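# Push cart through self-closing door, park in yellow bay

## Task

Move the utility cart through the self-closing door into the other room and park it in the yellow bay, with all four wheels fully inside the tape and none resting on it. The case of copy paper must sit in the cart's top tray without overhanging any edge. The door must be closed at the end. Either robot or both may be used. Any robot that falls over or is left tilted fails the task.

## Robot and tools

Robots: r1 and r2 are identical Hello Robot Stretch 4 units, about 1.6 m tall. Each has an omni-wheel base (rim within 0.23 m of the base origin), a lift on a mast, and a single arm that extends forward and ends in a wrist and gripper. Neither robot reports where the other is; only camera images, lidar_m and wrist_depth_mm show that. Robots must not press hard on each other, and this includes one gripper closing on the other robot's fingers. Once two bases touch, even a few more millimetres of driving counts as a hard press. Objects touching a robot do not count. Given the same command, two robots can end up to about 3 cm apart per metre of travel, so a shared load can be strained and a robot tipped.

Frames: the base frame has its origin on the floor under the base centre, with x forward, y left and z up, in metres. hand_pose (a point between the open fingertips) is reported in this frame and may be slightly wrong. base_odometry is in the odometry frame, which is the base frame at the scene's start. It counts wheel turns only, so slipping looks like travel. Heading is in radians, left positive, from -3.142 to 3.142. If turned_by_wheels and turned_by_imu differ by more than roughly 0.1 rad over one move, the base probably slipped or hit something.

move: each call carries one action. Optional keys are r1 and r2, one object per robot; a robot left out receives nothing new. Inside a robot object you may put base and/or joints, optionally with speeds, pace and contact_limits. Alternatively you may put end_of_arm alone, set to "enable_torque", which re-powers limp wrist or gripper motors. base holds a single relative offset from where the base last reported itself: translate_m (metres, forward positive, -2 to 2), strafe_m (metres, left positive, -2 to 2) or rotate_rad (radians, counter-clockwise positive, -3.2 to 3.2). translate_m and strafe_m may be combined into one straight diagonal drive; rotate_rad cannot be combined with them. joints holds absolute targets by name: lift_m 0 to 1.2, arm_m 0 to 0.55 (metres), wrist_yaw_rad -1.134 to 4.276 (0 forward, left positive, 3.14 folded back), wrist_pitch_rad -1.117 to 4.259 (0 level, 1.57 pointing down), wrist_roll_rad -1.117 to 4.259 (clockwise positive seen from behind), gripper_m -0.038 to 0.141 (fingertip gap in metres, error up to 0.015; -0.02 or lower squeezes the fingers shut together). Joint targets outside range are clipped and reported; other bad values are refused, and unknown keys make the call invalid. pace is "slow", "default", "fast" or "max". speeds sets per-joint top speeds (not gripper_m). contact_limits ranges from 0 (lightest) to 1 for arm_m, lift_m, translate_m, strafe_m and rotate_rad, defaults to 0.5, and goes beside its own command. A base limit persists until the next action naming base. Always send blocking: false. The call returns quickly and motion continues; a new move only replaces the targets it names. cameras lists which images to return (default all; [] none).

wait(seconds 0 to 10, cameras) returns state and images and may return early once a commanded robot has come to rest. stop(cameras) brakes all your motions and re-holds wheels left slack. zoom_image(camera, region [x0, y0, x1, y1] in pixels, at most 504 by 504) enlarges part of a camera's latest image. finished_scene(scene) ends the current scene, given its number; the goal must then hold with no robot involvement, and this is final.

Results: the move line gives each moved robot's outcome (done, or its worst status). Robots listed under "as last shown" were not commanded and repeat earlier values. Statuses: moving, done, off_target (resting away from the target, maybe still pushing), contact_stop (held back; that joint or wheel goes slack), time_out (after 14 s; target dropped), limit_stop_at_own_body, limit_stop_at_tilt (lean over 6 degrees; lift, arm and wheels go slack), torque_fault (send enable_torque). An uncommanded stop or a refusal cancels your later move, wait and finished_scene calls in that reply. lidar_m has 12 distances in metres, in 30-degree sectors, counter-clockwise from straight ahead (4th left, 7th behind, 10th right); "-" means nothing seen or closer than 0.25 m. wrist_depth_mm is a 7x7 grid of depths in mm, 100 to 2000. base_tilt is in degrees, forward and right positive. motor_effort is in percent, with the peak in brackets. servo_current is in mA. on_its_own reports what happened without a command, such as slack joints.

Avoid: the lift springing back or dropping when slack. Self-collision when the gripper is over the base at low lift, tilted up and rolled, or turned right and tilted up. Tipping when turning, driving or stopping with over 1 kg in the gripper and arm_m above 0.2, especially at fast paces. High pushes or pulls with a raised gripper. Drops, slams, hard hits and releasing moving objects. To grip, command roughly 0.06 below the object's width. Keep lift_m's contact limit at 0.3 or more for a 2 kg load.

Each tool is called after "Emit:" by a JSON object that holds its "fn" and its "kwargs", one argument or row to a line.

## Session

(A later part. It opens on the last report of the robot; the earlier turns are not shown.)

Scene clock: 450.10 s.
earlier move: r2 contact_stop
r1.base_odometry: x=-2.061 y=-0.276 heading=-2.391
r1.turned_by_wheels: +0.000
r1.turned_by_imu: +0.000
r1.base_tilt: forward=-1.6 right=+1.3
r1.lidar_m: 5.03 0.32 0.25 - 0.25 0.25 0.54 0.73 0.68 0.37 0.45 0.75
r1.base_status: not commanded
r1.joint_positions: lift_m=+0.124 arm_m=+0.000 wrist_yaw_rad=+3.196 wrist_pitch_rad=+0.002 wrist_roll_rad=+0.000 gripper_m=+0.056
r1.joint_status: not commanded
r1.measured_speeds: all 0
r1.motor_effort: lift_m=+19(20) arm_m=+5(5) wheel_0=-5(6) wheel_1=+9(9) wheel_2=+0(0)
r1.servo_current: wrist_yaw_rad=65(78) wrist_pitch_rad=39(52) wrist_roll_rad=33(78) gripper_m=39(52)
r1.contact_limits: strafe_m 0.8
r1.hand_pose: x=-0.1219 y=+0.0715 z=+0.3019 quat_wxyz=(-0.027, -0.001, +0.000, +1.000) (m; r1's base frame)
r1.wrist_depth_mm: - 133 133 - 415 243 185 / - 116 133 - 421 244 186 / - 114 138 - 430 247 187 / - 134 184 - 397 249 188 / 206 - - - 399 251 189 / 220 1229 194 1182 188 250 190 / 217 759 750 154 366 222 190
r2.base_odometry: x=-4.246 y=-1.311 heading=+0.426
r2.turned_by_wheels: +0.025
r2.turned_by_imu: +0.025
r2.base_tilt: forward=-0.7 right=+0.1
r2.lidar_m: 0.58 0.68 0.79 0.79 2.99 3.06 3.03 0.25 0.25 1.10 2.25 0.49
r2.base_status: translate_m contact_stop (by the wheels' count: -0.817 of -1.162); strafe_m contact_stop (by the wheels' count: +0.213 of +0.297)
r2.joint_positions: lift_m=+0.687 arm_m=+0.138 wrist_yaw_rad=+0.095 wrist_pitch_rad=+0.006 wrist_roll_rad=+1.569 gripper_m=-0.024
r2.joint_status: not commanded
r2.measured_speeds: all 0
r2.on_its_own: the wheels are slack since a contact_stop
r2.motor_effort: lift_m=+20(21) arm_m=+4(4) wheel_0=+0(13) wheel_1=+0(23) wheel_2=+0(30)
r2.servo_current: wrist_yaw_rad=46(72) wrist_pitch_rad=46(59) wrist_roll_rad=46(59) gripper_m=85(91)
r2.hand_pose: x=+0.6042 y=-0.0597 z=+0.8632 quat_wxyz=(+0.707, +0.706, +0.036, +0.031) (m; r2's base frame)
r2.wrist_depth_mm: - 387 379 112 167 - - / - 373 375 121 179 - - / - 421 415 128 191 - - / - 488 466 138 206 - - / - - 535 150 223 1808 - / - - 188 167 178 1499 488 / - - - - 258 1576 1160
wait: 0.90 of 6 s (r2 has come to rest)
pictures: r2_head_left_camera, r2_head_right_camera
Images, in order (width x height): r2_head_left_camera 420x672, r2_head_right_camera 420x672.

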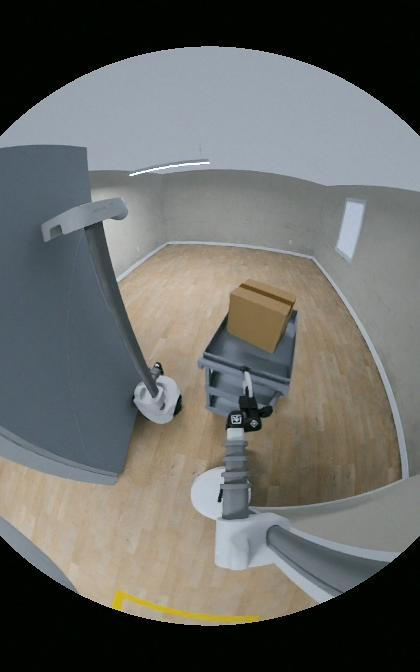

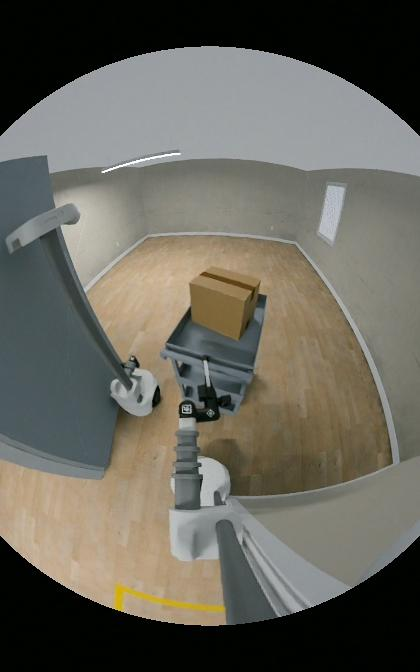

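Emit:
{"fn": "move", "kwargs": {
  "blocking": false,
  "cameras": [],
  "r2": {"base":{"translate_m":0.013,"strafe_m":0.14},"pace":"slow"}
}}

Emit:
{"fn": "wait", "kwargs": {
  "seconds": 4,
  "cameras": ["r2_head_right_camera"]
}}

Emit:
{"fn": "move", "kwargs": {
  "blocking": false,
  "cameras": [],
  "r2": {"base":{"translate_m":-1.089,"strafe_m":0.168},"pace":"slow"}
}}

Emit:
{"fn": "wait", "kwargs": {
  "seconds": 4,
  "cameras": ["r2_head_left_camera"]
}}

Emit:
{"fn": "wait", "kwargs": {
  "seconds": 4,
  "cameras": ["r2_head_left_camera"]
}}

Emit:
{"fn": "wait", "kwargs": {
  "seconds": 6,
  "cameras": ["r2_head_left_camera","r2_head_right_camera"]
}}

Scene clock: 470.20 s.
move: r2 moving
r1: as last shown
r1.base_tilt: forward=-1.6 right=+1.2
r1.lidar_m: 5.00 0.35 0.25 - 0.25 0.25 0.51 0.72 0.64 0.38 0.44 0.73
r1.motor_effort: lift_m=+19(19) arm_m=+5(5) wheel_0=-5(5) wheel_1=+9(9) wheel_2=+0(0)
r1.servo_current: wrist_yaw_rad=46(65) wrist_pitch_rad=39(46) wrist_roll_rad=39(65) gripper_m=46(52)
r1.contact_limits: strafe_m 0.8
r1.wrist_depth_mm: - 133 132 - 415 242 185 / - 116 132 - 421 245 186 / - 114 138 - 433 247 187 / - 134 184 - 394 251 189 / 205 - - - 402 250 190 / 219 1205 193 1160 187 251 190 / 218 750 750 153 366 222 190
r2.base_odometry: x=-4.251 y=-1.298 heading=+0.424
r2.turned_by_wheels: -0.002
r2.turned_by_imu: -0.001
r2.base_tilt: forward=-0.7 right=+0.1
r2.lidar_m: 0.56 0.71 0.78 0.77 2.98 3.07 3.07 0.25 0.25 1.05 2.29 0.51
r2.base_status: translate_m moving; strafe_m moving
r2.joint_positions: lift_m=+0.687 arm_m=+0.138 wrist_yaw_rad=+0.092 wrist_pitch_rad=+0.006 wrist_roll_rad=+1.569 gripper_m=-0.024
r2.joint_status: not commanded
r2.measured_speeds: translate_m=+0.005 strafe_m=+0.054 rotate_rad=-0.001 lift_m=+0.000 arm_m=+0.000 wrist_yaw_rad=-0.011 wrist_pitch_rad=+0.000 wrist_roll_rad=+0.000
r2.motor_effort: lift_m=+20(21) arm_m=+4(4) wheel_0=-16(16) wheel_1=+7(8) wheel_2=-13(13)
r2.servo_current: wrist_yaw_rad=59(59) wrist_pitch_rad=46(52) wrist_roll_rad=33(59) gripper_m=78(91)
r2.hand_pose: x=+0.6041 y=-0.0605 z=+0.8632 quat_wxyz=(+0.707, +0.706, +0.035, +0.030) (m; r2's base frame)
r2.wrist_depth_mm: - 392 384 114 169 - - / - 373 377 123 181 - - / - 424 418 131 193 - - / - 492 469 140 208 - - / - - 535 151 223 1808 - / - - 186 168 178 1464 488 / - - - - 259 1537 1138
pictures: none
No camera images: "cameras" was empty.

Scene clock: 472.30 s.
earlier move: r2 done
r1.base_odometry: x=-2.061 y=-0.276 heading=-2.391
r1.turned_by_wheels: +0.000
r1.turned_by_imu: +0.000
r1.base_tilt: forward=-1.6 right=+1.3
r1.lidar_m: 5.04 0.34 0.25 - 0.25 0.26 0.53 0.64 0.52 0.28 0.34 0.83
r1.base_status: not commanded
r1.joint_positions: lift_m=+0.124 arm_m=+0.000 wrist_yaw_rad=+3.196 wrist_pitch_rad=+0.002 wrist_roll_rad=+0.000 gripper_m=+0.056
r1.joint_status: not commanded
r1.measured_speeds: all 0
r1.motor_effort: lift_m=+19(19) arm_m=+4(5) wheel_0=-4(5) wheel_1=+9(9) wheel_2=+0(0)
r1.servo_current: wrist_yaw_rad=46(72) wrist_pitch_rad=39(52) wrist_roll_rad=46(72) gripper_m=33(52)
r1.contact_limits: strafe_m 0.8
r1.hand_pose: x=-0.1219 y=+0.0715 z=+0.3019 quat_wxyz=(-0.027, -0.001, +0.000, +1.000) (m; r1's base frame)
r1.wrist_depth_mm: - 132 133 - 413 242 185 / - 116 133 - 424 245 186 / - 114 138 - 430 248 188 / - 134 185 - 397 249 188 / 204 1708 - - 399 251 189 / 219 854 193 1182 187 251 190 / 219 741 759 154 366 223 190
r2.base_odometry: x=-4.292 y=-1.179 heading=+0.425
r2.turned_by_wheels: +0.001
r2.turned_by_imu: +0.000
r2.base_tilt: forward=-0.7 right=+0.0
r2.lidar_m: 0.57 0.62 0.67 0.63 2.80 3.07 3.03 3.33 0.32 0.97 2.41 0.48
r2.base_status: done
r2.joint_positions: lift_m=+0.687 arm_m=+0.138 wrist_yaw_rad=+0.092 wrist_pitch_rad=+0.006 wrist_roll_rad=+1.569 gripper_m=-0.024
r2.joint_status: not commanded
r2.measured_speeds: all 0
r2.motor_effort: lift_m=+21(21) arm_m=+4(4) wheel_0=-5(16) wheel_1=+4(8) wheel_2=-10(14)
r2.servo_current: wrist_yaw_rad=52(72) wrist_pitch_rad=52(52) wrist_roll_rad=52(65) gripper_m=65(91)
r2.hand_pose: x=+0.6041 y=-0.0606 z=+0.8632 quat_wxyz=(+0.707, +0.706, +0.035, +0.030) (m; r2's base frame)
r2.wrist_depth_mm: - 327 330 - 137 - - / - 375 375 - 152 - - / - 452 439 - 169 - - / - - 525 111 190 559 - / - - - 127 219 1576 496 / - - 187 150 179 1576 462 / - - - - 357 355 370
wait: 2.10 of 4 s (r2 has come to rest)
pictures: r2_head_right_camera
Images, in order (width x height): r2_head_right_camera 420x672.

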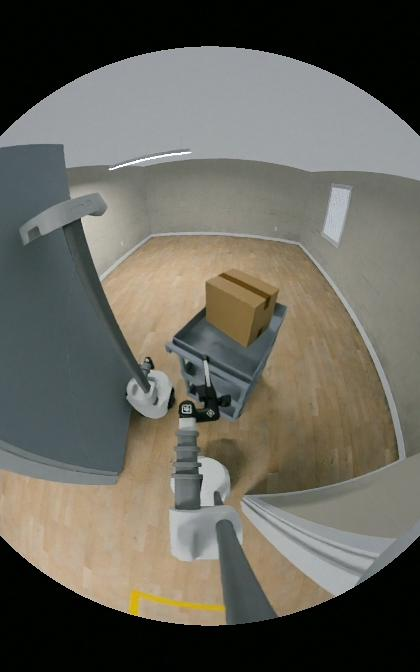

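Scene clock: 472.80 s.
move: r2 moving
r1: as last shown
r1.base_tilt: forward=-1.6 right=+1.2
r1.lidar_m: 5.04 0.34 0.25 - 0.25 0.25 0.53 0.65 0.54 0.28 0.34 0.85
r1.motor_effort: lift_m=+19(19) arm_m=+5(5) wheel_0=-5(5) wheel_1=+8(9) wheel_2=+0(0)
r1.servo_current: wrist_yaw_rad=46(59) wrist_pitch_rad=52(52) wrist_roll_rad=52(59) gripper_m=46(46)
r1.contact_limits: strafe_m 0.8
r1.wrist_depth_mm: - 133 132 - 415 242 185 / - 116 133 - 424 245 186 / - 114 138 - 430 248 188 / - 134 185 - 397 249 188 / 205 1708 - - 399 250 189 / 219 842 194 1160 187 249 190 / 217 750 750 153 368 222 190
r2.base_odometry: x=-4.304 y=-1.182 heading=+0.424
r2.turned_by_wheels: -0.001
r2.turned_by_imu: -0.001
r2.base_tilt: forward=-0.6 right=+0.1
r2.lidar_m: 0.58 0.65 0.66 0.65 2.79 3.04 3.02 3.33 0.31 0.85 2.40 0.46
r2.base_status: translate_m moving; strafe_m moving
r2.joint_positions: lift_m=+0.687 arm_m=+0.138 wrist_yaw_rad=+0.092 wrist_pitch_rad=+0.006 wrist_roll_rad=+1.569 gripper_m=-0.024
r2.joint_status: not commanded
r2.measured_speeds: translate_m=-0.050 strafe_m=+0.007 rotate_rad=-0.004 lift_m=+0.000 arm_m=+0.000 wrist_yaw_rad=+0.000 wrist_pitch_rad=+0.000 wrist_roll_rad=+0.000
r2.motor_effort: lift_m=+21(21) arm_m=+1(4) wheel_0=-11(13) wheel_1=-7(9) wheel_2=+12(12)
r2.servo_current: wrist_yaw_rad=52(59) wrist_pitch_rad=52(52) wrist_roll_rad=33(52) gripper_m=78(85)
r2.hand_pose: x=+0.6041 y=-0.0606 z=+0.8632 quat_wxyz=(+0.707, +0.706, +0.035, +0.030) (m; r2's base frame)
r2.wrist_depth_mm: - 329 329 - 138 - - / - 373 379 - 153 - - / - 452 439 - 170 - - / - - 530 112 192 564 - / - - - 128 220 1576 488 / - - 186 151 179 1576 466 / - - - - 366 355 370
pictures: none
No camera images: "cameras" was empty.

Scene clock: 476.80 s.
earlier move: r2 moving
r1.base_odometry: x=-2.061 y=-0.276 heading=-2.391
r1.turned_by_wheels: +0.000
r1.turned_by_imu: +0.000
r1.base_tilt: forward=-1.6 right=+1.2
r1.lidar_m: 5.05 0.33 0.25 - 0.25 0.26 0.52 0.44 0.40 0.40 0.54 3.82
r1.base_status: not commanded
r1.joint_positions: lift_m=+0.124 arm_m=+0.000 wrist_yaw_rad=+3.196 wrist_pitch_rad=+0.002 wrist_roll_rad=+0.000 gripper_m=+0.056
r1.joint_status: not commanded
r1.measured_speeds: all 0
r1.motor_effort: lift_m=+19(20) arm_m=+4(5) wheel_0=-5(5) wheel_1=+9(9) wheel_2=+0(0)
r1.servo_current: wrist_yaw_rad=46(78) wrist_pitch_rad=46(52) wrist_roll_rad=65(72) gripper_m=39(52)
r1.contact_limits: strafe_m 0.8
r1.hand_pose: x=-0.1219 y=+0.0715 z=+0.3019 quat_wxyz=(-0.027, -0.001, +0.000, +1.000) (m; r1's base frame)
r1.wrist_depth_mm: - 133 132 - 415 243 184 / - 116 132 - 421 245 186 / - 114 138 - 430 247 187 / - 134 185 - 397 249 189 / 205 1025 - - 399 250 190 / 220 991 192 1182 189 251 190 / 218 768 750 153 366 222 190
r2.base_odometry: x=-4.678 y=-1.286 heading=+0.425
r2.turned_by_wheels: +0.001
r2.turned_by_imu: +0.003
r2.base_tilt: forward=-0.6 right=+0.1
r2.lidar_m: 0.56 0.83 0.71 1.85 2.86 2.66 2.62 2.65 2.17 0.44 0.36 0.46
r2.base_status: translate_m moving; strafe_m moving
r2.joint_positions: lift_m=+0.687 arm_m=+0.138 wrist_yaw_rad=+0.103 wrist_pitch_rad=+0.006 wrist_roll_rad=+1.569 gripper_m=-0.024
r2.joint_status: not commanded
r2.measured_speeds: translate_m=-0.099 strafe_m=+0.015 rotate_rad=+0.001 lift_m=+0.000 arm_m=+0.000 wrist_yaw_rad=+0.000 wrist_pitch_rad=+0.000 wrist_roll_rad=+0.000
r2.motor_effort: lift_m=+21(21) arm_m=-4(4) wheel_0=-7(15) wheel_1=-5(9) wheel_2=+14(15)
r2.servo_current: wrist_yaw_rad=52(59) wrist_pitch_rad=46(59) wrist_roll_rad=46(65) gripper_m=85(85)
r2.hand_pose: x=+0.6047 y=-0.0574 z=+0.8632 quat_wxyz=(+0.707, +0.705, +0.038, +0.034) (m; r2's base frame)
r2.wrist_depth_mm: - 324 325 - 132 - - / - 373 375 - 146 - - / - 455 442 - 165 - - / - - 535 105 192 554 - / - - - 122 212 1576 504 / - - 189 146 179 1576 466 / 691 647 647 - 366 366 373
wait: 4.00 s; no rest
pictures: r2_head_left_camera
Images, in order (width x height): r2_head_left_camera 420x672.

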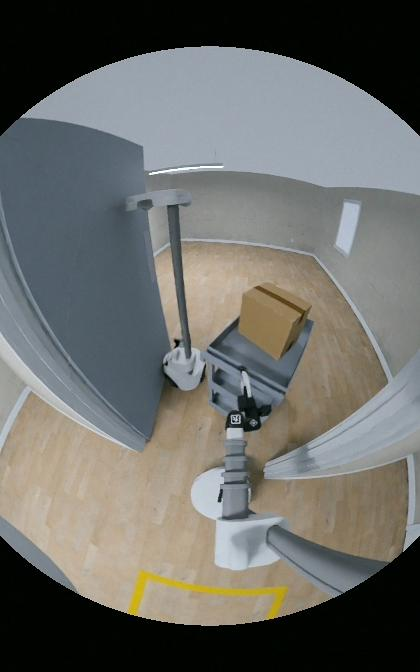

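Scene clock: 480.80 s.
earlier move: r2 moving
r1.base_odometry: x=-2.061 y=-0.276 heading=-2.391
r1.turned_by_wheels: +0.000
r1.turned_by_imu: +0.000
r1.base_tilt: forward=-1.6 right=+1.3
r1.lidar_m: 5.04 0.34 0.25 - 0.25 0.25 0.53 0.63 0.55 2.74 2.81 3.82
r1.base_status: not commanded
r1.joint_positions: lift_m=+0.124 arm_m=+0.000 wrist_yaw_rad=+3.196 wrist_pitch_rad=+0.002 wrist_roll_rad=+0.000 gripper_m=+0.056
r1.joint_status: not commanded
r1.measured_speeds: all 0
r1.motor_effort: lift_m=+19(20) arm_m=+5(5) wheel_0=-5(6) wheel_1=+9(9) wheel_2=+0(0)
r1.servo_current: wrist_yaw_rad=46(78) wrist_pitch_rad=46(52) wrist_roll_rad=46(72) gripper_m=39(52)
r1.contact_limits: strafe_m 0.8
r1.hand_pose: x=-0.1219 y=+0.0715 z=+0.3019 quat_wxyz=(-0.027, -0.001, +0.000, +1.000) (m; r1's base frame)
r1.wrist_depth_mm: - 133 133 - 415 244 185 / - 116 132 - 424 245 186 / - 114 138 - 430 248 188 / - 134 185 - 397 250 189 / 205 1336 1708 - 397 251 189 / 218 1098 193 1182 187 251 189 / 218 741 750 153 364 222 190
r2.base_odometry: x=-5.063 y=-1.394 heading=+0.425
r2.turned_by_wheels: +0.000
r2.turned_by_imu: +0.002
r2.base_tilt: forward=-0.6 right=+0.1
r2.lidar_m: 0.54 0.92 1.00 2.58 2.78 2.25 2.24 2.49 2.18 1.42 0.72 0.47
r2.base_status: translate_m moving; strafe_m moving
r2.joint_positions: lift_m=+0.687 arm_m=+0.138 wrist_yaw_rad=+0.103 wrist_pitch_rad=+0.006 wrist_roll_rad=+1.569 gripper_m=-0.024
r2.joint_status: not commanded
r2.measured_speeds: translate_m=-0.098 strafe_m=+0.015 rotate_rad=+0.001 lift_m=+0.000 arm_m=+0.000 wrist_yaw_rad=+0.000 wrist_pitch_rad=+0.000 wrist_roll_rad=+0.000
r2.motor_effort: lift_m=+21(21) arm_m=-4(4) wheel_0=+3(15) wheel_1=-7(9) wheel_2=+12(15)
r2.servo_current: wrist_yaw_rad=39(59) wrist_pitch_rad=46(59) wrist_roll_rad=52(65) gripper_m=78(91)
r2.hand_pose: x=+0.6048 y=-0.0572 z=+0.8632 quat_wxyz=(+0.707, +0.705, +0.039, +0.034) (m; r2's base frame)
r2.wrist_depth_mm: - 325 327 - 136 - - / - 370 375 - 151 - - / - 449 436 - 169 - - / - - 517 107 190 - - / - - - 126 213 1118 500 / - - 189 148 179 1118 466 / - 136 - - 362 359 366
wait: 4.00 s; no rest
pictures: r2_head_left_camera
Images, in order (width x height): r2_head_left_camera 420x672.

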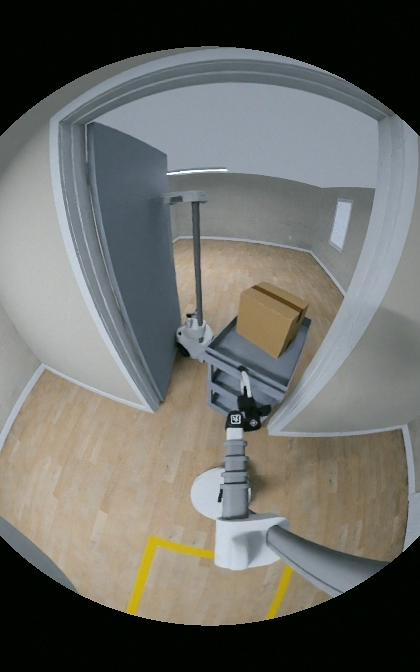

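Scene clock: 484.60 s.
earlier move: r2 done
r1.base_odometry: x=-2.061 y=-0.276 heading=-2.391
r1.turned_by_wheels: +0.000
r1.turned_by_imu: +0.000
r1.base_tilt: forward=-1.6 right=+1.2
r1.lidar_m: 5.04 0.37 0.25 - 0.25 0.26 0.52 0.65 0.74 2.73 2.82 3.83
r1.base_status: not commanded
r1.joint_positions: lift_m=+0.124 arm_m=+0.000 wrist_yaw_rad=+3.196 wrist_pitch_rad=+0.002 wrist_roll_rad=+0.000 gripper_m=+0.056
r1.joint_status: not commanded
r1.measured_speeds: all 0
r1.motor_effort: lift_m=+19(20) arm_m=+5(5) wheel_0=-6(6) wheel_1=+9(9) wheel_2=+0(0)
r1.servo_current: wrist_yaw_rad=46(78) wrist_pitch_rad=52(52) wrist_roll_rad=59(78) gripper_m=39(52)
r1.contact_limits: strafe_m 0.8
r1.hand_pose: x=-0.1219 y=+0.0715 z=+0.3019 quat_wxyz=(-0.027, -0.001, +0.000, +1.000) (m; r1's base frame)
r1.wrist_depth_mm: - 133 132 - 418 243 185 / - 116 133 - 427 245 186 / - 114 138 - 430 247 188 / - 134 185 - 399 250 189 / 204 - 1756 - 399 250 190 / 218 1182 192 1160 188 251 190 / 218 759 750 153 368 223 190
r2.base_odometry: x=-5.353 y=-1.475 heading=+0.424
r2.turned_by_wheels: -0.001
r2.turned_by_imu: +0.000
r2.base_tilt: forward=-0.7 right=+0.1
r2.lidar_m: 0.54 1.13 1.53 2.54 2.39 1.96 1.92 2.13 2.17 2.14 1.10 0.52
r2.base_status: done
r2.joint_positions: lift_m=+0.687 arm_m=+0.138 wrist_yaw_rad=+0.103 wrist_pitch_rad=+0.006 wrist_roll_rad=+1.569 gripper_m=-0.024
r2.joint_status: not commanded
r2.measured_speeds: all 0
r2.motor_effort: lift_m=+20(21) arm_m=-4(4) wheel_0=-6(15) wheel_1=-6(9) wheel_2=+6(15)
r2.servo_current: wrist_yaw_rad=59(65) wrist_pitch_rad=46(59) wrist_roll_rad=39(65) gripper_m=78(91)
r2.hand_pose: x=+0.6048 y=-0.0573 z=+0.8632 quat_wxyz=(+0.707, +0.705, +0.039, +0.034) (m; r2's base frame)
r2.wrist_depth_mm: - 340 340 103 157 - - / - 370 375 109 169 - - / - 430 424 117 184 - - / - - 484 130 202 - - / - - - 143 222 1308 - / - - 183 162 179 1397 466 / - - - - - - -
wait: 3.80 of 6 s (r2 has come to rest)
pictures: r2_head_left_camera, r2_head_right_camera
Images, in order (width x height): r2_head_left_camera 420x672, r2_head_right_camera 420x672.

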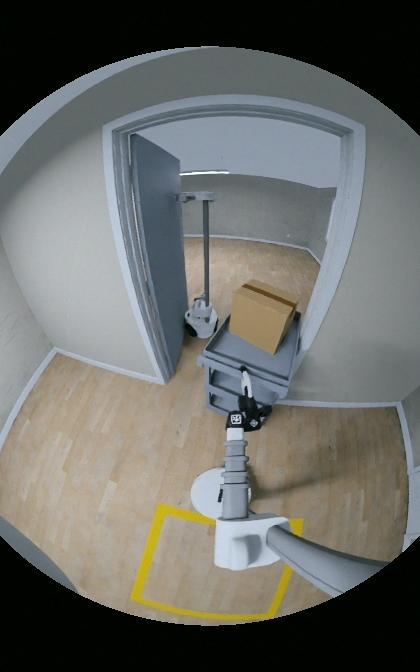

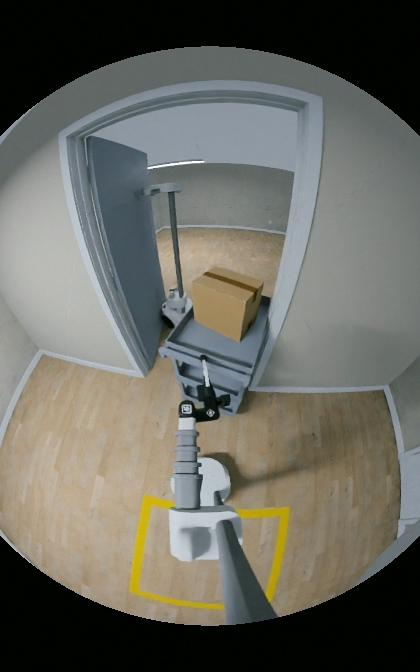

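Emit:
{"fn": "move", "kwargs": {
  "blocking": false,
  "cameras": [],
  "r2": {"base":{"translate_m":-1.306,"strafe_m":0.309},"pace":"slow"}
}}

Emit:
{"fn": "wait", "kwargs": {
  "seconds": 5,
  "cameras": ["r2_head_left_camera"]
}}

Emit:
{"fn": "wait", "kwargs": {
  "seconds": 5,
  "cameras": ["r2_head_left_camera"]
}}

Emit:
{"fn": "wait", "kwargs": {
  "seconds": 6,
  "cameras": ["r2_head_left_camera","r2_head_right_camera","r2_head_camera"]
}}

Scene clock: 517.93 s.
move: r2 moving
r1: as last shown
r1.base_tilt: forward=-1.6 right=+1.3
r1.lidar_m: 5.03 0.35 0.25 - 0.25 0.25 0.54 0.67 0.70 2.72 2.84 3.81
r1.motor_effort: lift_m=+19(19) arm_m=+5(5) wheel_0=-5(5) wheel_1=+9(9) wheel_2=+0(0)
r1.servo_current: wrist_yaw_rad=26(52) wrist_pitch_rad=46(52) wrist_roll_rad=46(72) gripper_m=39(46)
r1.contact_limits: strafe_m 0.8
r1.wrist_depth_mm: - 133 133 - 418 242 185 / - 116 133 - 421 246 186 / - 114 138 - 433 249 188 / - 134 185 - 397 250 189 / 205 - 1756 - 397 250 190 / 219 1182 192 1160 188 251 190 / 218 759 750 153 368 222 190
r2.base_odometry: x=-5.366 y=-1.477 heading=+0.424
r2.turned_by_wheels: -0.001
r2.turned_by_imu: +0.000
r2.base_tilt: forward=-0.7 right=+0.1
r2.lidar_m: 0.58 1.14 1.56 2.58 2.40 1.95 1.91 2.13 2.17 2.15 1.12 0.50
r2.base_status: translate_m moving; strafe_m moving
r2.joint_positions: lift_m=+0.687 arm_m=+0.138 wrist_yaw_rad=+0.103 wrist_pitch_rad=+0.006 wrist_roll_rad=+1.569 gripper_m=-0.024
r2.joint_status: not commanded
r2.measured_speeds: translate_m=-0.048 strafe_m=+0.011 rotate_rad=+0.000 lift_m=+0.000 arm_m=+0.000 wrist_yaw_rad=+0.000 wrist_pitch_rad=+0.000 wrist_roll_rad=+0.000
r2.motor_effort: lift_m=+20(21) arm_m=-4(4) wheel_0=-6(11) wheel_1=-8(9) wheel_2=+10(11)
r2.servo_current: wrist_yaw_rad=52(65) wrist_pitch_rad=46(52) wrist_roll_rad=46(52) gripper_m=85(85)
r2.hand_pose: x=+0.6048 y=-0.0573 z=+0.8632 quat_wxyz=(+0.707, +0.705, +0.039, +0.034) (m; r2's base frame)
r2.wrist_depth_mm: - 345 347 103 158 - - / - 370 373 113 172 - - / - 430 418 119 186 - - / - 512 480 132 203 - - / - - - 145 222 1308 - / - - 183 164 180 1397 473 / - 136 - - - - -
pictures: none
No camera images: "cameras" was empty.

Scene clock: 522.93 s.
earlier move: r2 moving
r1.base_odometry: x=-2.061 y=-0.276 heading=-2.391
r1.turned_by_wheels: +0.000
r1.turned_by_imu: +0.000
r1.base_tilt: forward=-1.6 right=+1.3
r1.lidar_m: 5.03 0.35 0.25 - 0.25 0.25 0.54 1.07 1.15 2.73 2.83 3.79
r1.base_status: not commanded
r1.joint_positions: lift_m=+0.124 arm_m=+0.000 wrist_yaw_rad=+3.196 wrist_pitch_rad=+0.002 wrist_roll_rad=+0.000 gripper_m=+0.056
r1.joint_status: not commanded
r1.measured_speeds: all 0
r1.motor_effort: lift_m=+19(19) arm_m=+4(5) wheel_0=-4(5) wheel_1=+9(9) wheel_2=+0(0)
r1.servo_current: wrist_yaw_rad=39(72) wrist_pitch_rad=46(59) wrist_roll_rad=52(72) gripper_m=39(52)
r1.contact_limits: strafe_m 0.8
r1.hand_pose: x=-0.1219 y=+0.0715 z=+0.3019 quat_wxyz=(-0.027, -0.001, +0.000, +1.000) (m; r1's base frame)
r1.wrist_depth_mm: - 133 132 - 415 243 185 / - 116 132 - 424 244 186 / - 114 138 - 427 248 188 / - 134 185 - 397 249 189 / 205 1708 1708 - 399 250 189 / 219 1205 192 1205 189 250 189 / 216 750 750 153 368 222 189
r2.base_odometry: x=-5.846 y=-1.570 heading=+0.424
r2.turned_by_wheels: +0.000
r2.turned_by_imu: -0.003
r2.base_tilt: forward=-0.7 right=+0.1
r2.lidar_m: 0.54 0.60 2.35 2.53 1.80 1.45 1.43 1.57 2.19 2.20 1.71 0.56
r2.base_status: translate_m moving; strafe_m moving
r2.joint_positions: lift_m=+0.687 arm_m=+0.138 wrist_yaw_rad=+0.096 wrist_pitch_rad=+0.006 wrist_roll_rad=+1.569 gripper_m=-0.024
r2.joint_status: not commanded
r2.measured_speeds: translate_m=-0.097 strafe_m=+0.025 rotate_rad=+0.003 lift_m=+0.000 arm_m=+0.000 wrist_yaw_rad=+0.000 wrist_pitch_rad=+0.000 wrist_roll_rad=+0.000
r2.motor_effort: lift_m=+21(21) arm_m=-4(4) wheel_0=-7(18) wheel_1=-6(9) wheel_2=+6(12)
r2.servo_current: wrist_yaw_rad=39(65) wrist_pitch_rad=52(52) wrist_roll_rad=46(72) gripper_m=78(91)
r2.hand_pose: x=+0.6043 y=-0.0595 z=+0.8632 quat_wxyz=(+0.707, +0.706, +0.036, +0.032) (m; r2's base frame)
r2.wrist_depth_mm: - - - 143 198 741 - / - - 455 148 206 - - / - 413 413 152 212 809 - / - 452 445 158 220 820 - / - 484 480 166 229 - - / - 500 186 171 180 564 - / - 136 - - - - 480
wait: 5.00 s; no rest
pictures: r2_head_left_camera
Images, in order (width x height): r2_head_left_camera 420x672.

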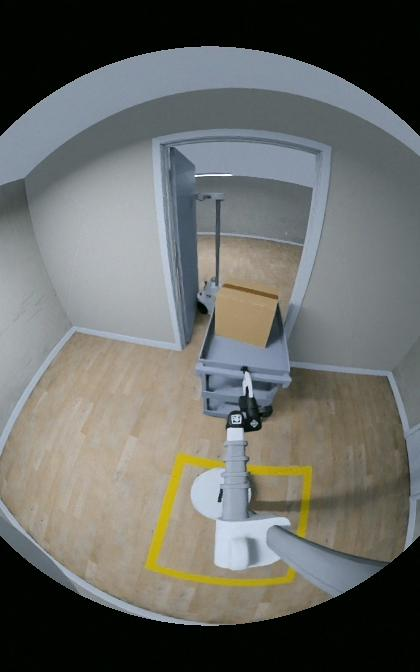

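Scene clock: 527.93 s.
earlier move: r2 moving
r1.base_odometry: x=-2.061 y=-0.276 heading=-2.391
r1.turned_by_wheels: +0.000
r1.turned_by_imu: +0.000
r1.base_tilt: forward=-1.6 right=+1.2
r1.lidar_m: 5.04 0.32 0.25 - 0.25 0.25 0.53 1.55 1.12 2.73 2.83 3.84
r1.base_status: not commanded
r1.joint_positions: lift_m=+0.124 arm_m=+0.000 wrist_yaw_rad=+3.196 wrist_pitch_rad=+0.002 wrist_roll_rad=+0.000 gripper_m=+0.056
r1.joint_status: not commanded
r1.measured_speeds: all 0
r1.motor_effort: lift_m=+19(19) arm_m=+4(5) wheel_0=-5(5) wheel_1=+9(9) wheel_2=+0(0)
r1.servo_current: wrist_yaw_rad=46(72) wrist_pitch_rad=33(59) wrist_roll_rad=52(72) gripper_m=46(52)
r1.contact_limits: strafe_m 0.8
r1.hand_pose: x=-0.1219 y=+0.0715 z=+0.3019 quat_wxyz=(-0.027, -0.001, +0.000, +1.000) (m; r1's base frame)
r1.wrist_depth_mm: - 133 133 - 413 242 185 / - 116 133 - 424 245 186 / - 114 138 - 430 247 188 / - 134 185 - 397 249 189 / 205 - 1921 1921 399 250 190 / 220 1205 194 1205 187 251 190 / 218 759 759 154 366 222 190
r2.base_odometry: x=-6.337 y=-1.665 heading=+0.424
r2.turned_by_wheels: +0.001
r2.turned_by_imu: -0.001
r2.base_tilt: forward=-0.6 right=+0.1
r2.lidar_m: 0.54 0.51 2.53 2.33 1.16 0.94 0.94 1.05 1.60 2.20 2.34 0.59
r2.base_status: translate_m moving; strafe_m moving
r2.joint_positions: lift_m=+0.687 arm_m=+0.138 wrist_yaw_rad=+0.096 wrist_pitch_rad=+0.006 wrist_roll_rad=+1.569 gripper_m=-0.024
r2.joint_status: not commanded
r2.measured_speeds: translate_m=-0.096 strafe_m=+0.025 rotate_rad=+0.001 lift_m=+0.000 arm_m=+0.000 wrist_yaw_rad=+0.000 wrist_pitch_rad=+0.000 wrist_roll_rad=+0.000
r2.motor_effort: lift_m=+20(21) arm_m=-4(4) wheel_0=-12(18) wheel_1=-5(9) wheel_2=+8(12)
r2.servo_current: wrist_yaw_rad=52(65) wrist_pitch_rad=52(52) wrist_roll_rad=46(72) gripper_m=78(91)
r2.hand_pose: x=+0.6043 y=-0.0594 z=+0.8632 quat_wxyz=(+0.707, +0.706, +0.036, +0.032) (m; r2's base frame)
r2.wrist_depth_mm: - - - 177 239 1661 1138 / - - - 176 237 1708 492 / - - - 175 236 809 - / - 439 439 235 235 842 - / 1576 449 449 173 234 842 - / - 462 187 173 179 - - / - 137 473 - - - -
wait: 5.00 s; no rest
pictures: r2_head_left_camera
Images, in order (width x height): r2_head_left_camera 420x672.

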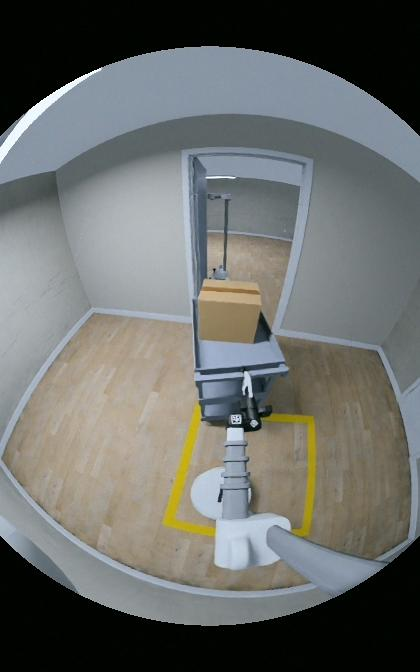

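Scene clock: 532.17 s.
earlier move: r2 time_out
r1.base_odometry: x=-2.061 y=-0.276 heading=-2.391
r1.turned_by_wheels: +0.000
r1.turned_by_imu: +0.000
r1.base_tilt: forward=-1.6 right=+1.2
r1.lidar_m: 5.03 0.34 0.25 - 0.25 0.26 0.53 3.85 1.14 2.74 2.82 3.79
r1.base_status: not commanded
r1.joint_positions: lift_m=+0.124 arm_m=+0.000 wrist_yaw_rad=+3.196 wrist_pitch_rad=+0.002 wrist_roll_rad=+0.000 gripper_m=+0.056
r1.joint_status: not commanded
r1.measured_speeds: all 0
r1.motor_effort: lift_m=+19(19) arm_m=+5(5) wheel_0=-5(5) wheel_1=+9(9) wheel_2=+0(0)
r1.servo_current: wrist_yaw_rad=46(72) wrist_pitch_rad=46(59) wrist_roll_rad=59(72) gripper_m=33(52)
r1.contact_limits: strafe_m 0.8
r1.hand_pose: x=-0.1219 y=+0.0715 z=+0.3019 quat_wxyz=(-0.027, -0.001, +0.000, +1.000) (m; r1's base frame)
r1.wrist_depth_mm: - 133 132 - 415 242 185 / - 116 132 - 424 245 186 / - 114 138 - 430 246 188 / - 134 185 - 397 249 189 / 206 - - - 397 251 189 / 220 1229 195 1182 188 251 189 / 218 759 750 153 366 222 189
r2.base_odometry: x=-6.671 y=-1.730 heading=+0.424
r2.turned_by_wheels: +0.000
r2.turned_by_imu: +0.000
r2.base_tilt: forward=-0.6 right=+0.1
r2.lidar_m: 0.48 0.50 2.48 1.51 0.75 0.61 0.60 0.66 1.04 2.27 2.49 0.60
r2.base_status: translate_m time_out (by the wheels' count: -1.306 of -1.306); strafe_m time_out (by the wheels' count: +0.309 of +0.309)
r2.joint_positions: lift_m=+0.687 arm_m=+0.138 wrist_yaw_rad=+0.099 wrist_pitch_rad=+0.006 wrist_roll_rad=+1.569 gripper_m=-0.024
r2.joint_status: not commanded
r2.measured_speeds: all 0
r2.motor_effort: lift_m=+21(21) arm_m=-4(4) wheel_0=+0(18) wheel_1=+0(9) wheel_2=+0(12)
r2.servo_current: wrist_yaw_rad=52(65) wrist_pitch_rad=46(52) wrist_roll_rad=52(72) gripper_m=78(91)
r2.hand_pose: x=+0.6045 y=-0.0586 z=+0.8632 quat_wxyz=(+0.707, +0.706, +0.037, +0.033) (m; r2's base frame)
r2.wrist_depth_mm: 1661 - - 207 276 285 291 / 1708 - - 259 264 1661 1138 / 1756 - - 192 254 1661 - / 1863 - 442 185 245 809 - / 1921 442 442 180 237 820 - / - 439 188 173 180 - - / - - 445 - 222 - -
wait: 4.23 of 6 s (r2 has come to rest)
pictures: r2_head_camera, r2_head_left_camera, r2_head_right_camera
Images, in order (width x height): r2_head_camera 420x560, r2_head_left_camera 420x672, r2_head_right_camera 420x672.

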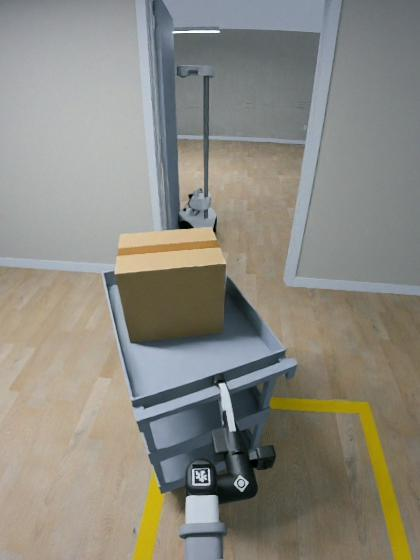

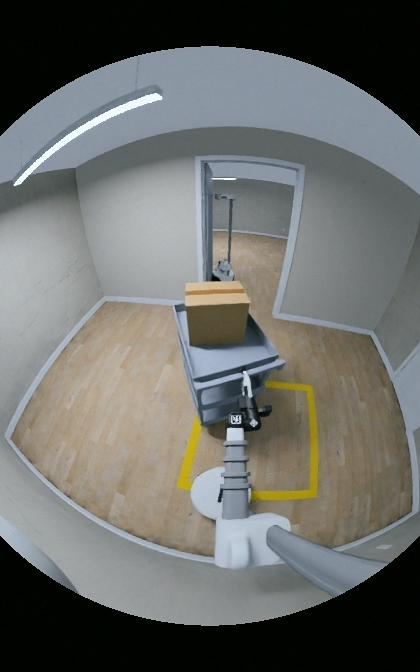

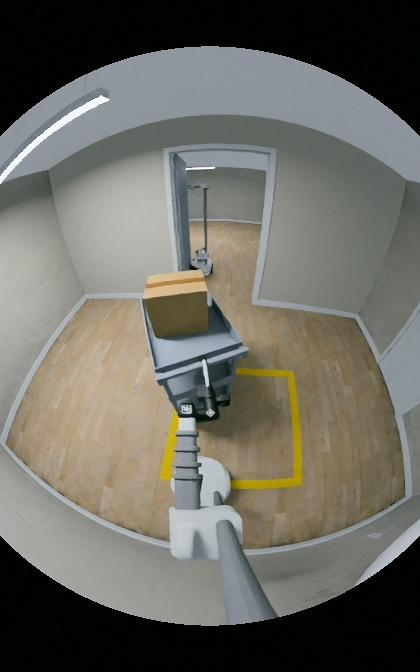

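Emit:
{"fn": "move", "kwargs": {
  "blocking": false,
  "cameras": [],
  "r2": {"base":{"translate_m":0.329,"strafe_m":-0.946},"joints":{"wrist_yaw_rad":1.45},"speeds":{"wrist_yaw_rad":0.14},"pace":"slow"}
}}

Emit:
{"fn": "wait", "kwargs": {
  "seconds": 5,
  "cameras": ["r2_head_left_camera"]
}}

Emit:
{"fn": "wait", "kwargs": {
  "seconds": 7,
  "cameras": ["r2_head_left_camera","r2_head_right_camera"]
}}

Scene clock: 549.63 s.
move: r2 moving
r1: as last shown
r1.base_tilt: forward=-1.6 right=+1.3
r1.lidar_m: 5.02 0.32 0.25 - 0.25 0.25 0.50 3.86 1.13 2.73 2.83 3.82
r1.motor_effort: lift_m=+19(19) arm_m=+4(5) wheel_0=-5(5) wheel_1=+9(9) wheel_2=+0(0)
r1.servo_current: wrist_yaw_rad=46(59) wrist_pitch_rad=52(52) wrist_roll_rad=46(65) gripper_m=39(46)
r1.contact_limits: strafe_m 0.8
r1.wrist_depth_mm: - 133 132 - 415 244 184 / - 116 133 - 421 244 186 / - 114 138 - 433 246 187 / - 134 185 - 397 249 189 / 206 - - - 402 250 190 / 220 1205 193 1182 188 250 190 / 218 759 741 154 368 222 189
r2.base_odometry: x=-6.662 y=-1.739 heading=+0.423
r2.turned_by_wheels: -0.001
r2.turned_by_imu: +0.000
r2.base_tilt: forward=-0.7 right=+0.1
r2.lidar_m: 0.49 0.48 2.52 1.54 0.77 0.61 0.60 0.66 1.05 2.25 2.47 0.60
r2.base_status: translate_m moving; strafe_m moving
r2.joint_positions: lift_m=+0.687 arm_m=+0.138 wrist_yaw_rad=+0.152 wrist_pitch_rad=+0.006 wrist_roll_rad=+1.569 gripper_m=-0.024
r2.joint_status: wrist_yaw_rad moving
r2.measured_speeds: translate_m=+0.017 strafe_m=-0.046 rotate_rad=+0.001 lift_m=+0.000 arm_m=+0.000 wrist_yaw_rad=+0.136 wrist_pitch_rad=+0.000 wrist_roll_rad=+0.000
r2.motor_effort: lift_m=+20(21) arm_m=-4(4) wheel_0=+6(10) wheel_1=-5(6) wheel_2=-11(11)
r2.servo_current: wrist_yaw_rad=85(85) wrist_pitch_rad=39(52) wrist_roll_rad=46(59) gripper_m=78(85)
r2.hand_pose: x=+0.6072 y=-0.0428 z=+0.8632 quat_wxyz=(+0.706, +0.704, +0.056, +0.052) (m; r2's base frame)
r2.wrist_depth_mm: 1661 - - 262 268 294 294 / 1661 - - 195 257 1661 1138 / 1756 - - 189 251 1618 - / 1863 - 445 182 244 831 - / 1983 442 442 178 236 820 - / - 445 187 172 178 - - / - - 449 - 224 - -
pictures: none
No camera images: "cameras" was empty.

Scene clock: 554.63 s.
earlier move: r2 moving
r1.base_odometry: x=-2.061 y=-0.276 heading=-2.391
r1.turned_by_wheels: +0.000
r1.turned_by_imu: +0.000
r1.base_tilt: forward=-1.6 right=+1.3
r1.lidar_m: 5.04 0.34 0.25 - 0.25 0.25 0.53 2.05 1.13 2.74 2.83 3.82
r1.base_status: not commanded
r1.joint_positions: lift_m=+0.124 arm_m=+0.000 wrist_yaw_rad=+3.196 wrist_pitch_rad=+0.002 wrist_roll_rad=+0.000 gripper_m=+0.056
r1.joint_status: not commanded
r1.measured_speeds: all 0
r1.motor_effort: lift_m=+19(20) arm_m=+5(5) wheel_0=-5(5) wheel_1=+9(9) wheel_2=+0(0)
r1.servo_current: wrist_yaw_rad=52(72) wrist_pitch_rad=33(52) wrist_roll_rad=39(72) gripper_m=39(52)
r1.contact_limits: strafe_m 0.8
r1.hand_pose: x=-0.1219 y=+0.0715 z=+0.3019 quat_wxyz=(-0.027, -0.001, +0.000, +1.000) (m; r1's base frame)
r1.wrist_depth_mm: - 133 133 - 415 243 184 / - 116 132 - 421 246 186 / - 114 138 - 427 247 188 / - 134 185 - 394 249 188 / 205 - 1921 - 402 250 189 / 220 1205 195 1182 188 251 190 / 218 750 750 154 366 223 189
r2.base_odometry: x=-6.326 y=-2.093 heading=+0.424
r2.turned_by_wheels: +0.001
r2.turned_by_imu: +0.005
r2.base_tilt: forward=-0.6 right=+0.1
r2.lidar_m: 0.61 0.43 2.93 2.12 1.02 0.85 0.82 0.92 1.49 1.81 2.04 1.98
r2.base_status: translate_m moving; strafe_m moving
r2.joint_positions: lift_m=+0.687 arm_m=+0.138 wrist_yaw_rad=+0.860 wrist_pitch_rad=+0.006 wrist_roll_rad=+1.569 gripper_m=-0.024
r2.joint_status: wrist_yaw_rad moving
r2.measured_speeds: translate_m=+0.033 strafe_m=-0.094 rotate_rad=-0.004 lift_m=+0.000 arm_m=+0.000 wrist_yaw_rad=+0.136 wrist_pitch_rad=+0.000 wrist_roll_rad=+0.000
r2.motor_effort: lift_m=+20(21) arm_m=-4(4) wheel_0=+9(18) wheel_1=-7(8) wheel_2=-1(12)
r2.servo_current: wrist_yaw_rad=46(98) wrist_pitch_rad=52(52) wrist_roll_rad=46(65) gripper_m=78(91)
r2.hand_pose: x=+0.5634 y=+0.1614 z=+0.8632 quat_wxyz=(+0.644, +0.641, +0.296, +0.293) (m; r2's base frame)
r2.wrist_depth_mm: 1618 - - 163 220 1537 1160 / - - - 165 224 1464 - / - - 439 167 227 820 - / - 439 433 168 229 820 - / - 459 455 171 231 842 - / - - 187 172 179 - - / - - 500 - 236 1618 -
wait: 5.00 s; no rest
pictures: r2_head_left_camera
Images, in order (width x height): r2_head_left_camera 420x672.

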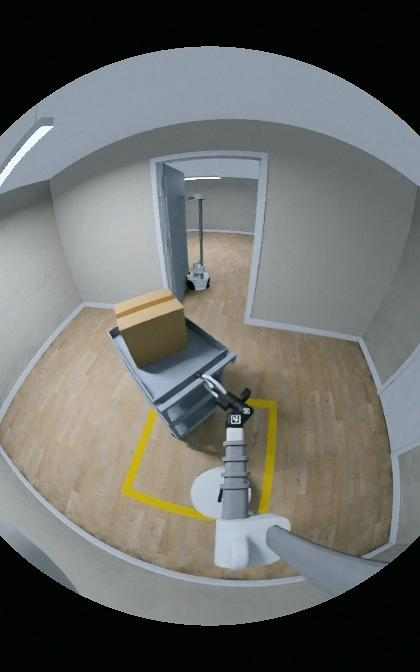

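Scene clock: 560.40 s.
earlier move: r2 done
r1.base_odometry: x=-2.061 y=-0.276 heading=-2.391
r1.turned_by_wheels: +0.000
r1.turned_by_imu: +0.000
r1.base_tilt: forward=-1.6 right=+1.3
r1.lidar_m: 5.03 0.34 0.25 - 0.25 0.25 0.52 2.22 1.15 2.72 2.81 3.82
r1.base_status: not commanded
r1.joint_positions: lift_m=+0.124 arm_m=+0.000 wrist_yaw_rad=+3.196 wrist_pitch_rad=+0.002 wrist_roll_rad=+0.000 gripper_m=+0.056
r1.joint_status: not commanded
r1.measured_speeds: all 0
r1.motor_effort: lift_m=+19(20) arm_m=+5(5) wheel_0=-5(6) wheel_1=+9(9) wheel_2=+0(0)
r1.servo_current: wrist_yaw_rad=39(72) wrist_pitch_rad=39(52) wrist_roll_rad=52(72) gripper_m=46(52)
r1.contact_limits: strafe_m 0.8
r1.hand_pose: x=-0.1219 y=+0.0715 z=+0.3019 quat_wxyz=(-0.027, -0.001, +0.000, +1.000) (m; r1's base frame)
r1.wrist_depth_mm: - 133 132 - 413 243 185 / - 116 133 - 424 244 186 / - 114 138 - 427 248 188 / - 134 184 - 399 250 189 / 206 - - - 399 250 189 / 220 1205 193 1182 187 252 189 / 218 759 750 153 366 223 190
r2.base_odometry: x=-5.982 y=-2.457 heading=+0.424
r2.turned_by_wheels: +0.000
r2.turned_by_imu: +0.005
r2.base_tilt: forward=-0.7 right=+0.1
r2.lidar_m: 1.72 0.27 0.26 0.56 1.34 1.08 1.07 1.21 1.41 1.34 1.54 1.75
r2.base_status: done
r2.joint_positions: lift_m=+0.687 arm_m=+0.138 wrist_yaw_rad=+1.455 wrist_pitch_rad=+0.006 wrist_roll_rad=+1.569 gripper_m=-0.024
r2.joint_status: all done
r2.measured_speeds: all 0
r2.motor_effort: lift_m=+20(21) arm_m=-4(4) wheel_0=+9(18) wheel_1=-1(10) wheel_2=-6(12)
r2.servo_current: wrist_yaw_rad=65(98) wrist_pitch_rad=46(52) wrist_roll_rad=46(65) gripper_m=78(91)
r2.hand_pose: x=+0.4291 y=+0.2763 z=+0.8632 quat_wxyz=(+0.530, +0.526, +0.471, +0.469) (m; r2's base frame)
r2.wrist_depth_mm: - - - 246 272 276 278 / - - - 256 262 1661 1160 / - - - 249 253 1708 - / - - - 184 244 842 - / - 442 442 179 237 820 - / - 439 188 173 179 - - / - 445 442 - 224 - -
wait: 5.77 of 7 s (r2 has come to rest)
pictures: r2_head_left_camera, r2_head_right_camera
Images, in order (width x height): r2_head_left_camera 420x672, r2_head_right_camera 420x672.

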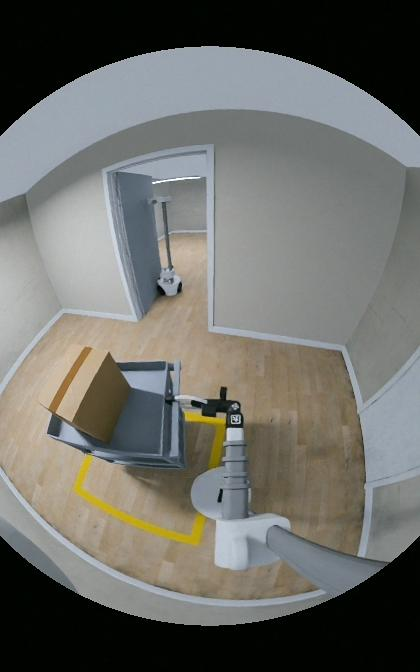

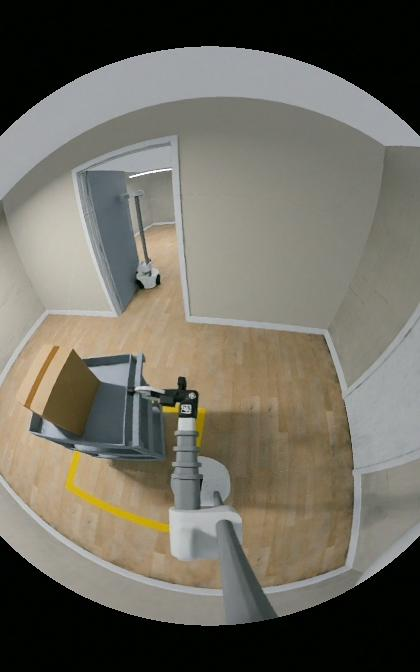

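Emit:
{"fn": "move", "kwargs": {
  "blocking": false,
  "cameras": [],
  "r2": {"base":{"translate_m":-0.3,"strafe_m":0.03},"pace":"slow"}
}}

Emit:
{"fn": "wait", "kwargs": {
  "seconds": 5,
  "cameras": ["r2_head_left_camera","r2_head_right_camera"]
}}

Emit:
{"fn": "zoom_image", "kwargs": {
  "camera": "r2_head_left_camera",
  "region": [30, 320, 260, 570]
}}

Scene clock: 571.97 s.
move: r2 moving
r1: as last shown
r1.lidar_m: 5.03 0.35 0.25 - 0.25 0.25 0.53 2.22 1.14 2.73 2.83 3.82
r1.motor_effort: lift_m=+19(19) arm_m=+4(5) wheel_0=-5(5) wheel_1=+9(9) wheel_2=+0(0)
r1.servo_current: wrist_yaw_rad=33(65) wrist_pitch_rad=46(46) wrist_roll_rad=46(65) gripper_m=39(46)
r1.contact_limits: strafe_m 0.8
r1.wrist_depth_mm: - 133 132 - 418 243 185 / - 116 133 - 424 245 186 / - 114 138 - 430 247 187 / - 134 185 - 394 249 189 / 204 - - - 402 251 190 / 219 1205 194 1182 188 250 190 / 218 750 750 153 366 222 189
r2.base_odometry: x=-5.993 y=-2.460 heading=+0.424
r2.turned_by_wheels: +0.000
r2.turned_by_imu: +0.001
r2.base_tilt: forward=-0.6 right=+0.1
r2.lidar_m: 1.75 0.25 0.27 0.57 1.34 1.07 1.06 1.18 1.40 1.35 1.53 1.76
r2.base_status: translate_m moving; strafe_m moving
r2.joint_positions: lift_m=+0.687 arm_m=+0.138 wrist_yaw_rad=+1.453 wrist_pitch_rad=+0.006 wrist_roll_rad=+1.569 gripper_m=-0.024
r2.joint_status: not commanded
r2.measured_speeds: translate_m=-0.049 strafe_m=+0.005 rotate_rad=-0.001 lift_m=+0.000 arm_m=+0.000 wrist_yaw_rad=-0.008 wrist_pitch_rad=+0.000 wrist_roll_rad=+0.000
r2.motor_effort: lift_m=+20(21) arm_m=-4(4) wheel_0=-4(10) wheel_1=-5(5) wheel_2=+12(12)
r2.servo_current: wrist_yaw_rad=59(59) wrist_pitch_rad=46(52) wrist_roll_rad=39(59) gripper_m=85(85)
r2.hand_pose: x=+0.4296 y=+0.2761 z=+0.8632 quat_wxyz=(+0.530, +0.527, +0.471, +0.468) (m; r2's base frame)
r2.wrist_depth_mm: - - - 250 273 279 281 / - - - 257 263 1661 1182 / - - - 191 253 1808 - / - - - 183 244 831 - / - 439 442 179 236 831 - / - 445 188 172 178 - - / - 445 445 - 224 - -
pictures: none
No camera images: "cameras" was empty.

Scene clock: 575.77 s.
earlier move: r2 done
r1.base_odometry: x=-2.061 y=-0.276 heading=-2.391
r1.turned_by_wheels: +0.000
r1.turned_by_imu: +0.000
r1.base_tilt: forward=-1.6 right=+1.3
r1.lidar_m: 5.04 0.35 0.25 - 0.25 0.25 0.54 2.35 1.15 2.73 2.81 3.81
r1.base_status: not commanded
r1.joint_positions: lift_m=+0.124 arm_m=+0.000 wrist_yaw_rad=+3.196 wrist_pitch_rad=+0.002 wrist_roll_rad=+0.000 gripper_m=+0.056
r1.joint_status: not commanded
r1.measured_speeds: all 0
r1.motor_effort: lift_m=+19(19) arm_m=+5(5) wheel_0=-5(5) wheel_1=+9(9) wheel_2=+0(0)
r1.servo_current: wrist_yaw_rad=39(72) wrist_pitch_rad=39(52) wrist_roll_rad=52(72) gripper_m=33(52)
r1.contact_limits: strafe_m 0.8
r1.hand_pose: x=-0.1219 y=+0.0715 z=+0.3019 quat_wxyz=(-0.027, -0.001, +0.000, +1.000) (m; r1's base frame)
r1.wrist_depth_mm: - 133 132 - 413 244 185 / - 116 133 - 427 245 186 / - 114 138 - 427 247 187 / - 134 185 - 397 248 189 / 205 - - - 399 250 189 / 220 1182 195 1205 189 251 190 / 219 750 750 153 368 222 190
r2.base_odometry: x=-6.268 y=-2.552 heading=+0.423
r2.turned_by_wheels: -0.002
r2.turned_by_imu: -0.004
r2.base_tilt: forward=-0.6 right=+0.1
r2.lidar_m: 0.66 0.33 0.34 1.96 0.97 0.77 0.77 0.87 1.35 1.38 1.51 2.06
r2.base_status: done
r2.joint_positions: lift_m=+0.687 arm_m=+0.138 wrist_yaw_rad=+1.440 wrist_pitch_rad=+0.006 wrist_roll_rad=+1.569 gripper_m=-0.024
r2.joint_status: not commanded
r2.measured_speeds: all 0
r2.motor_effort: lift_m=+20(21) arm_m=-4(4) wheel_0=-12(20) wheel_1=-6(11) wheel_2=+1(13)
r2.servo_current: wrist_yaw_rad=65(85) wrist_pitch_rad=46(59) wrist_roll_rad=52(59) gripper_m=85(85)
r2.hand_pose: x=+0.4332 y=+0.2745 z=+0.8632 quat_wxyz=(+0.533, +0.530, +0.468, +0.465) (m; r2's base frame)
r2.wrist_depth_mm: - - - 163 222 1618 1138 / - - - 164 225 750 - / - 430 427 167 226 831 - / - 442 442 227 228 831 - / - 469 459 170 230 831 - / - - 186 171 180 - - / - - 500 - - 1661 500
wait: 3.80 of 5 s (r2 has come to rest)
pictures: r2_head_left_camera, r2_head_right_camera
Images, in order (width x height): r2_head_left_camera 420x672, r2_head_right_camera 420x672.

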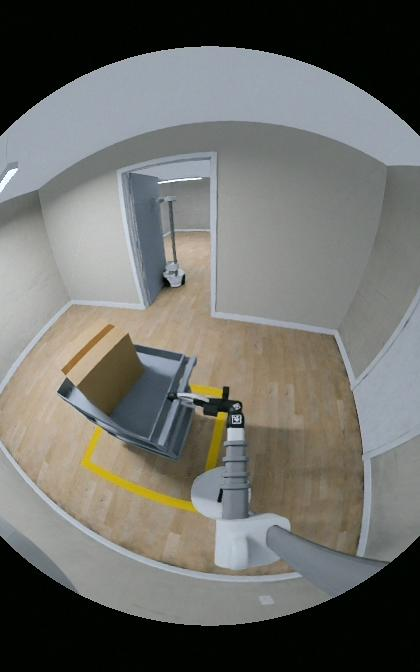

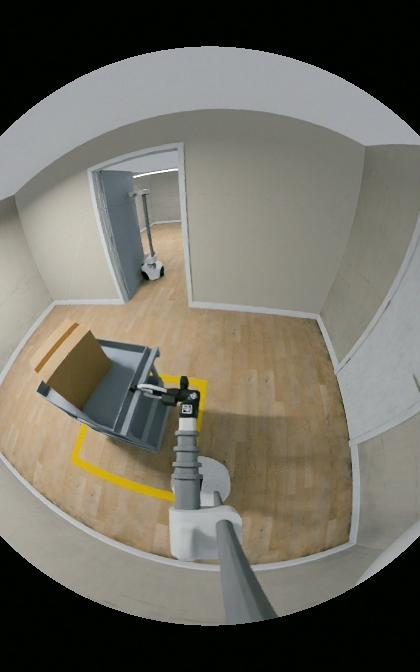

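Scaled by 2.016 from the camera's 420x672 image, which has a finer 600x960 frame.

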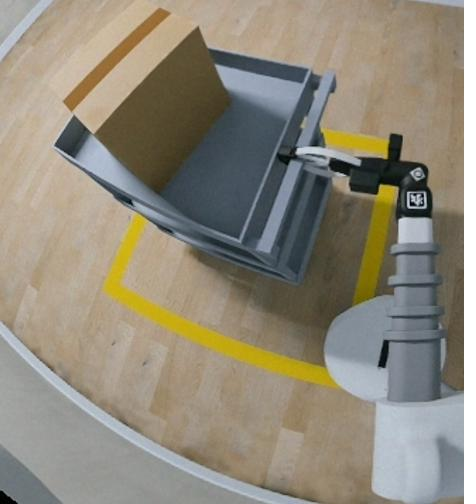

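Emit:
{"fn": "move", "kwargs": {
  "blocking": false,
  "cameras": ["r2_head_camera","r2_head_right_camera"]
}}

Emit:
{"fn": "zoom_image", "kwargs": {
  "camera": "r2_head_right_camera",
  "region": [10, 300, 230, 530]
}}

Scene clock: 587.40 s.
r1.base_odometry: x=-2.061 y=-0.276 heading=-2.391
r1.turned_by_wheels: +0.000
r1.turned_by_imu: +0.000
r1.base_tilt: forward=-1.6 right=+1.3
r1.lidar_m: 5.03 0.33 0.25 - 0.25 0.25 0.53 2.34 1.14 2.73 2.80 3.80
r1.base_status: not commanded
r1.joint_positions: lift_m=+0.124 arm_m=+0.000 wrist_yaw_rad=+3.196 wrist_pitch_rad=+0.002 wrist_roll_rad=+0.000 gripper_m=+0.056
r1.joint_status: not commanded
r1.measured_speeds: all 0
r1.motor_effort: lift_m=+19(19) arm_m=+5(5) wheel_0=-4(5) wheel_1=+9(9) wheel_2=+0(0)
r1.servo_current: wrist_yaw_rad=33(72) wrist_pitch_rad=52(52) wrist_roll_rad=59(72) gripper_m=46(52)
r1.contact_limits: strafe_m 0.8
r1.hand_pose: x=-0.1219 y=+0.0715 z=+0.3019 quat_wxyz=(-0.027, -0.001, +0.000, +1.000) (m; r1's base frame)
r1.wrist_depth_mm: - 133 132 - 415 243 185 / - 116 132 - 424 245 186 / - 114 138 - 433 247 187 / - 134 185 - 397 250 189 / 206 - - - 399 250 190 / 220 1205 193 1205 188 250 190 / 217 759 741 153 366 222 189
r2.base_odometry: x=-6.268 y=-2.552 heading=+0.423
r2.turned_by_wheels: +0.000
r2.turned_by_imu: +0.000
r2.base_tilt: forward=-0.7 right=+0.1
r2.lidar_m: 0.67 0.34 0.33 1.97 0.95 0.78 0.78 0.88 1.34 1.37 1.49 2.06
r2.base_status: done
r2.joint_positions: lift_m=+0.687 arm_m=+0.138 wrist_yaw_rad=+1.440 wrist_pitch_rad=+0.006 wrist_roll_rad=+1.569 gripper_m=-0.024
r2.joint_status: not commanded
r2.measured_speeds: all 0
r2.motor_effort: lift_m=+21(21) arm_m=-3(4) wheel_0=-12(20) wheel_1=-7(11) wheel_2=+1(13)
r2.servo_current: wrist_yaw_rad=59(85) wrist_pitch_rad=46(59) wrist_roll_rad=46(59) gripper_m=85(85)
r2.hand_pose: x=+0.4332 y=+0.2745 z=+0.8632 quat_wxyz=(+0.533, +0.530, +0.468, +0.465) (m; r2's base frame)
r2.wrist_depth_mm: - - - 163 223 1618 1160 / - - - 165 224 759 - / - 430 424 166 226 820 - / - 442 439 228 229 831 - / - 469 462 170 229 831 - / - - 187 171 181 - - / - - 500 - - 1618 496
pictures: r2_head_camera, r2_head_right_camera
Images, in order (width x height): r2_head_camera 420x560, r2_head_right_camera 420x672.

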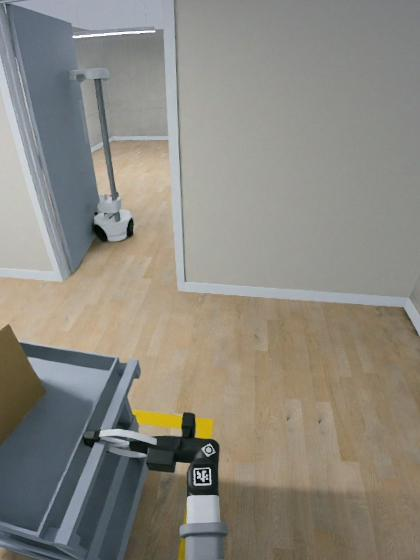

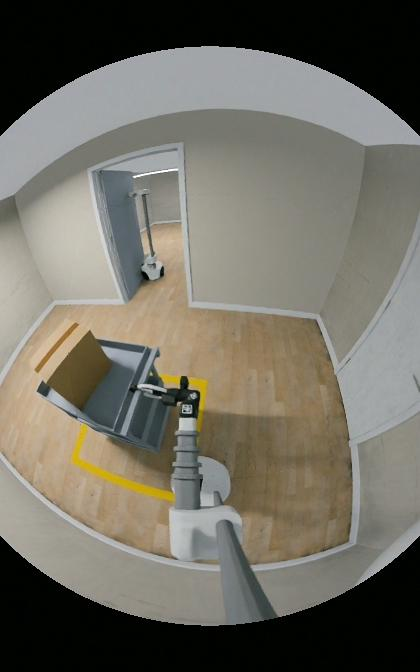

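Scaled by 2.191 from the camera's 420x672 image, which has a finer 600x960 frame.

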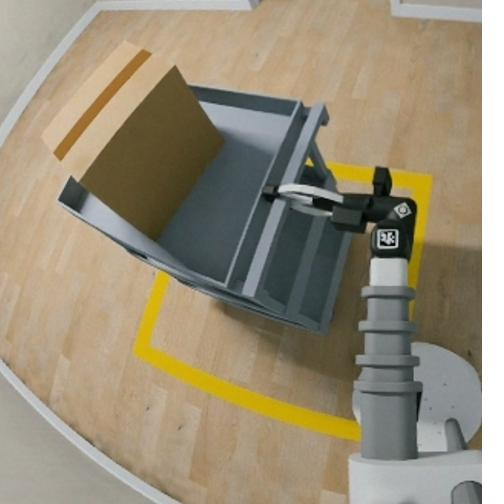

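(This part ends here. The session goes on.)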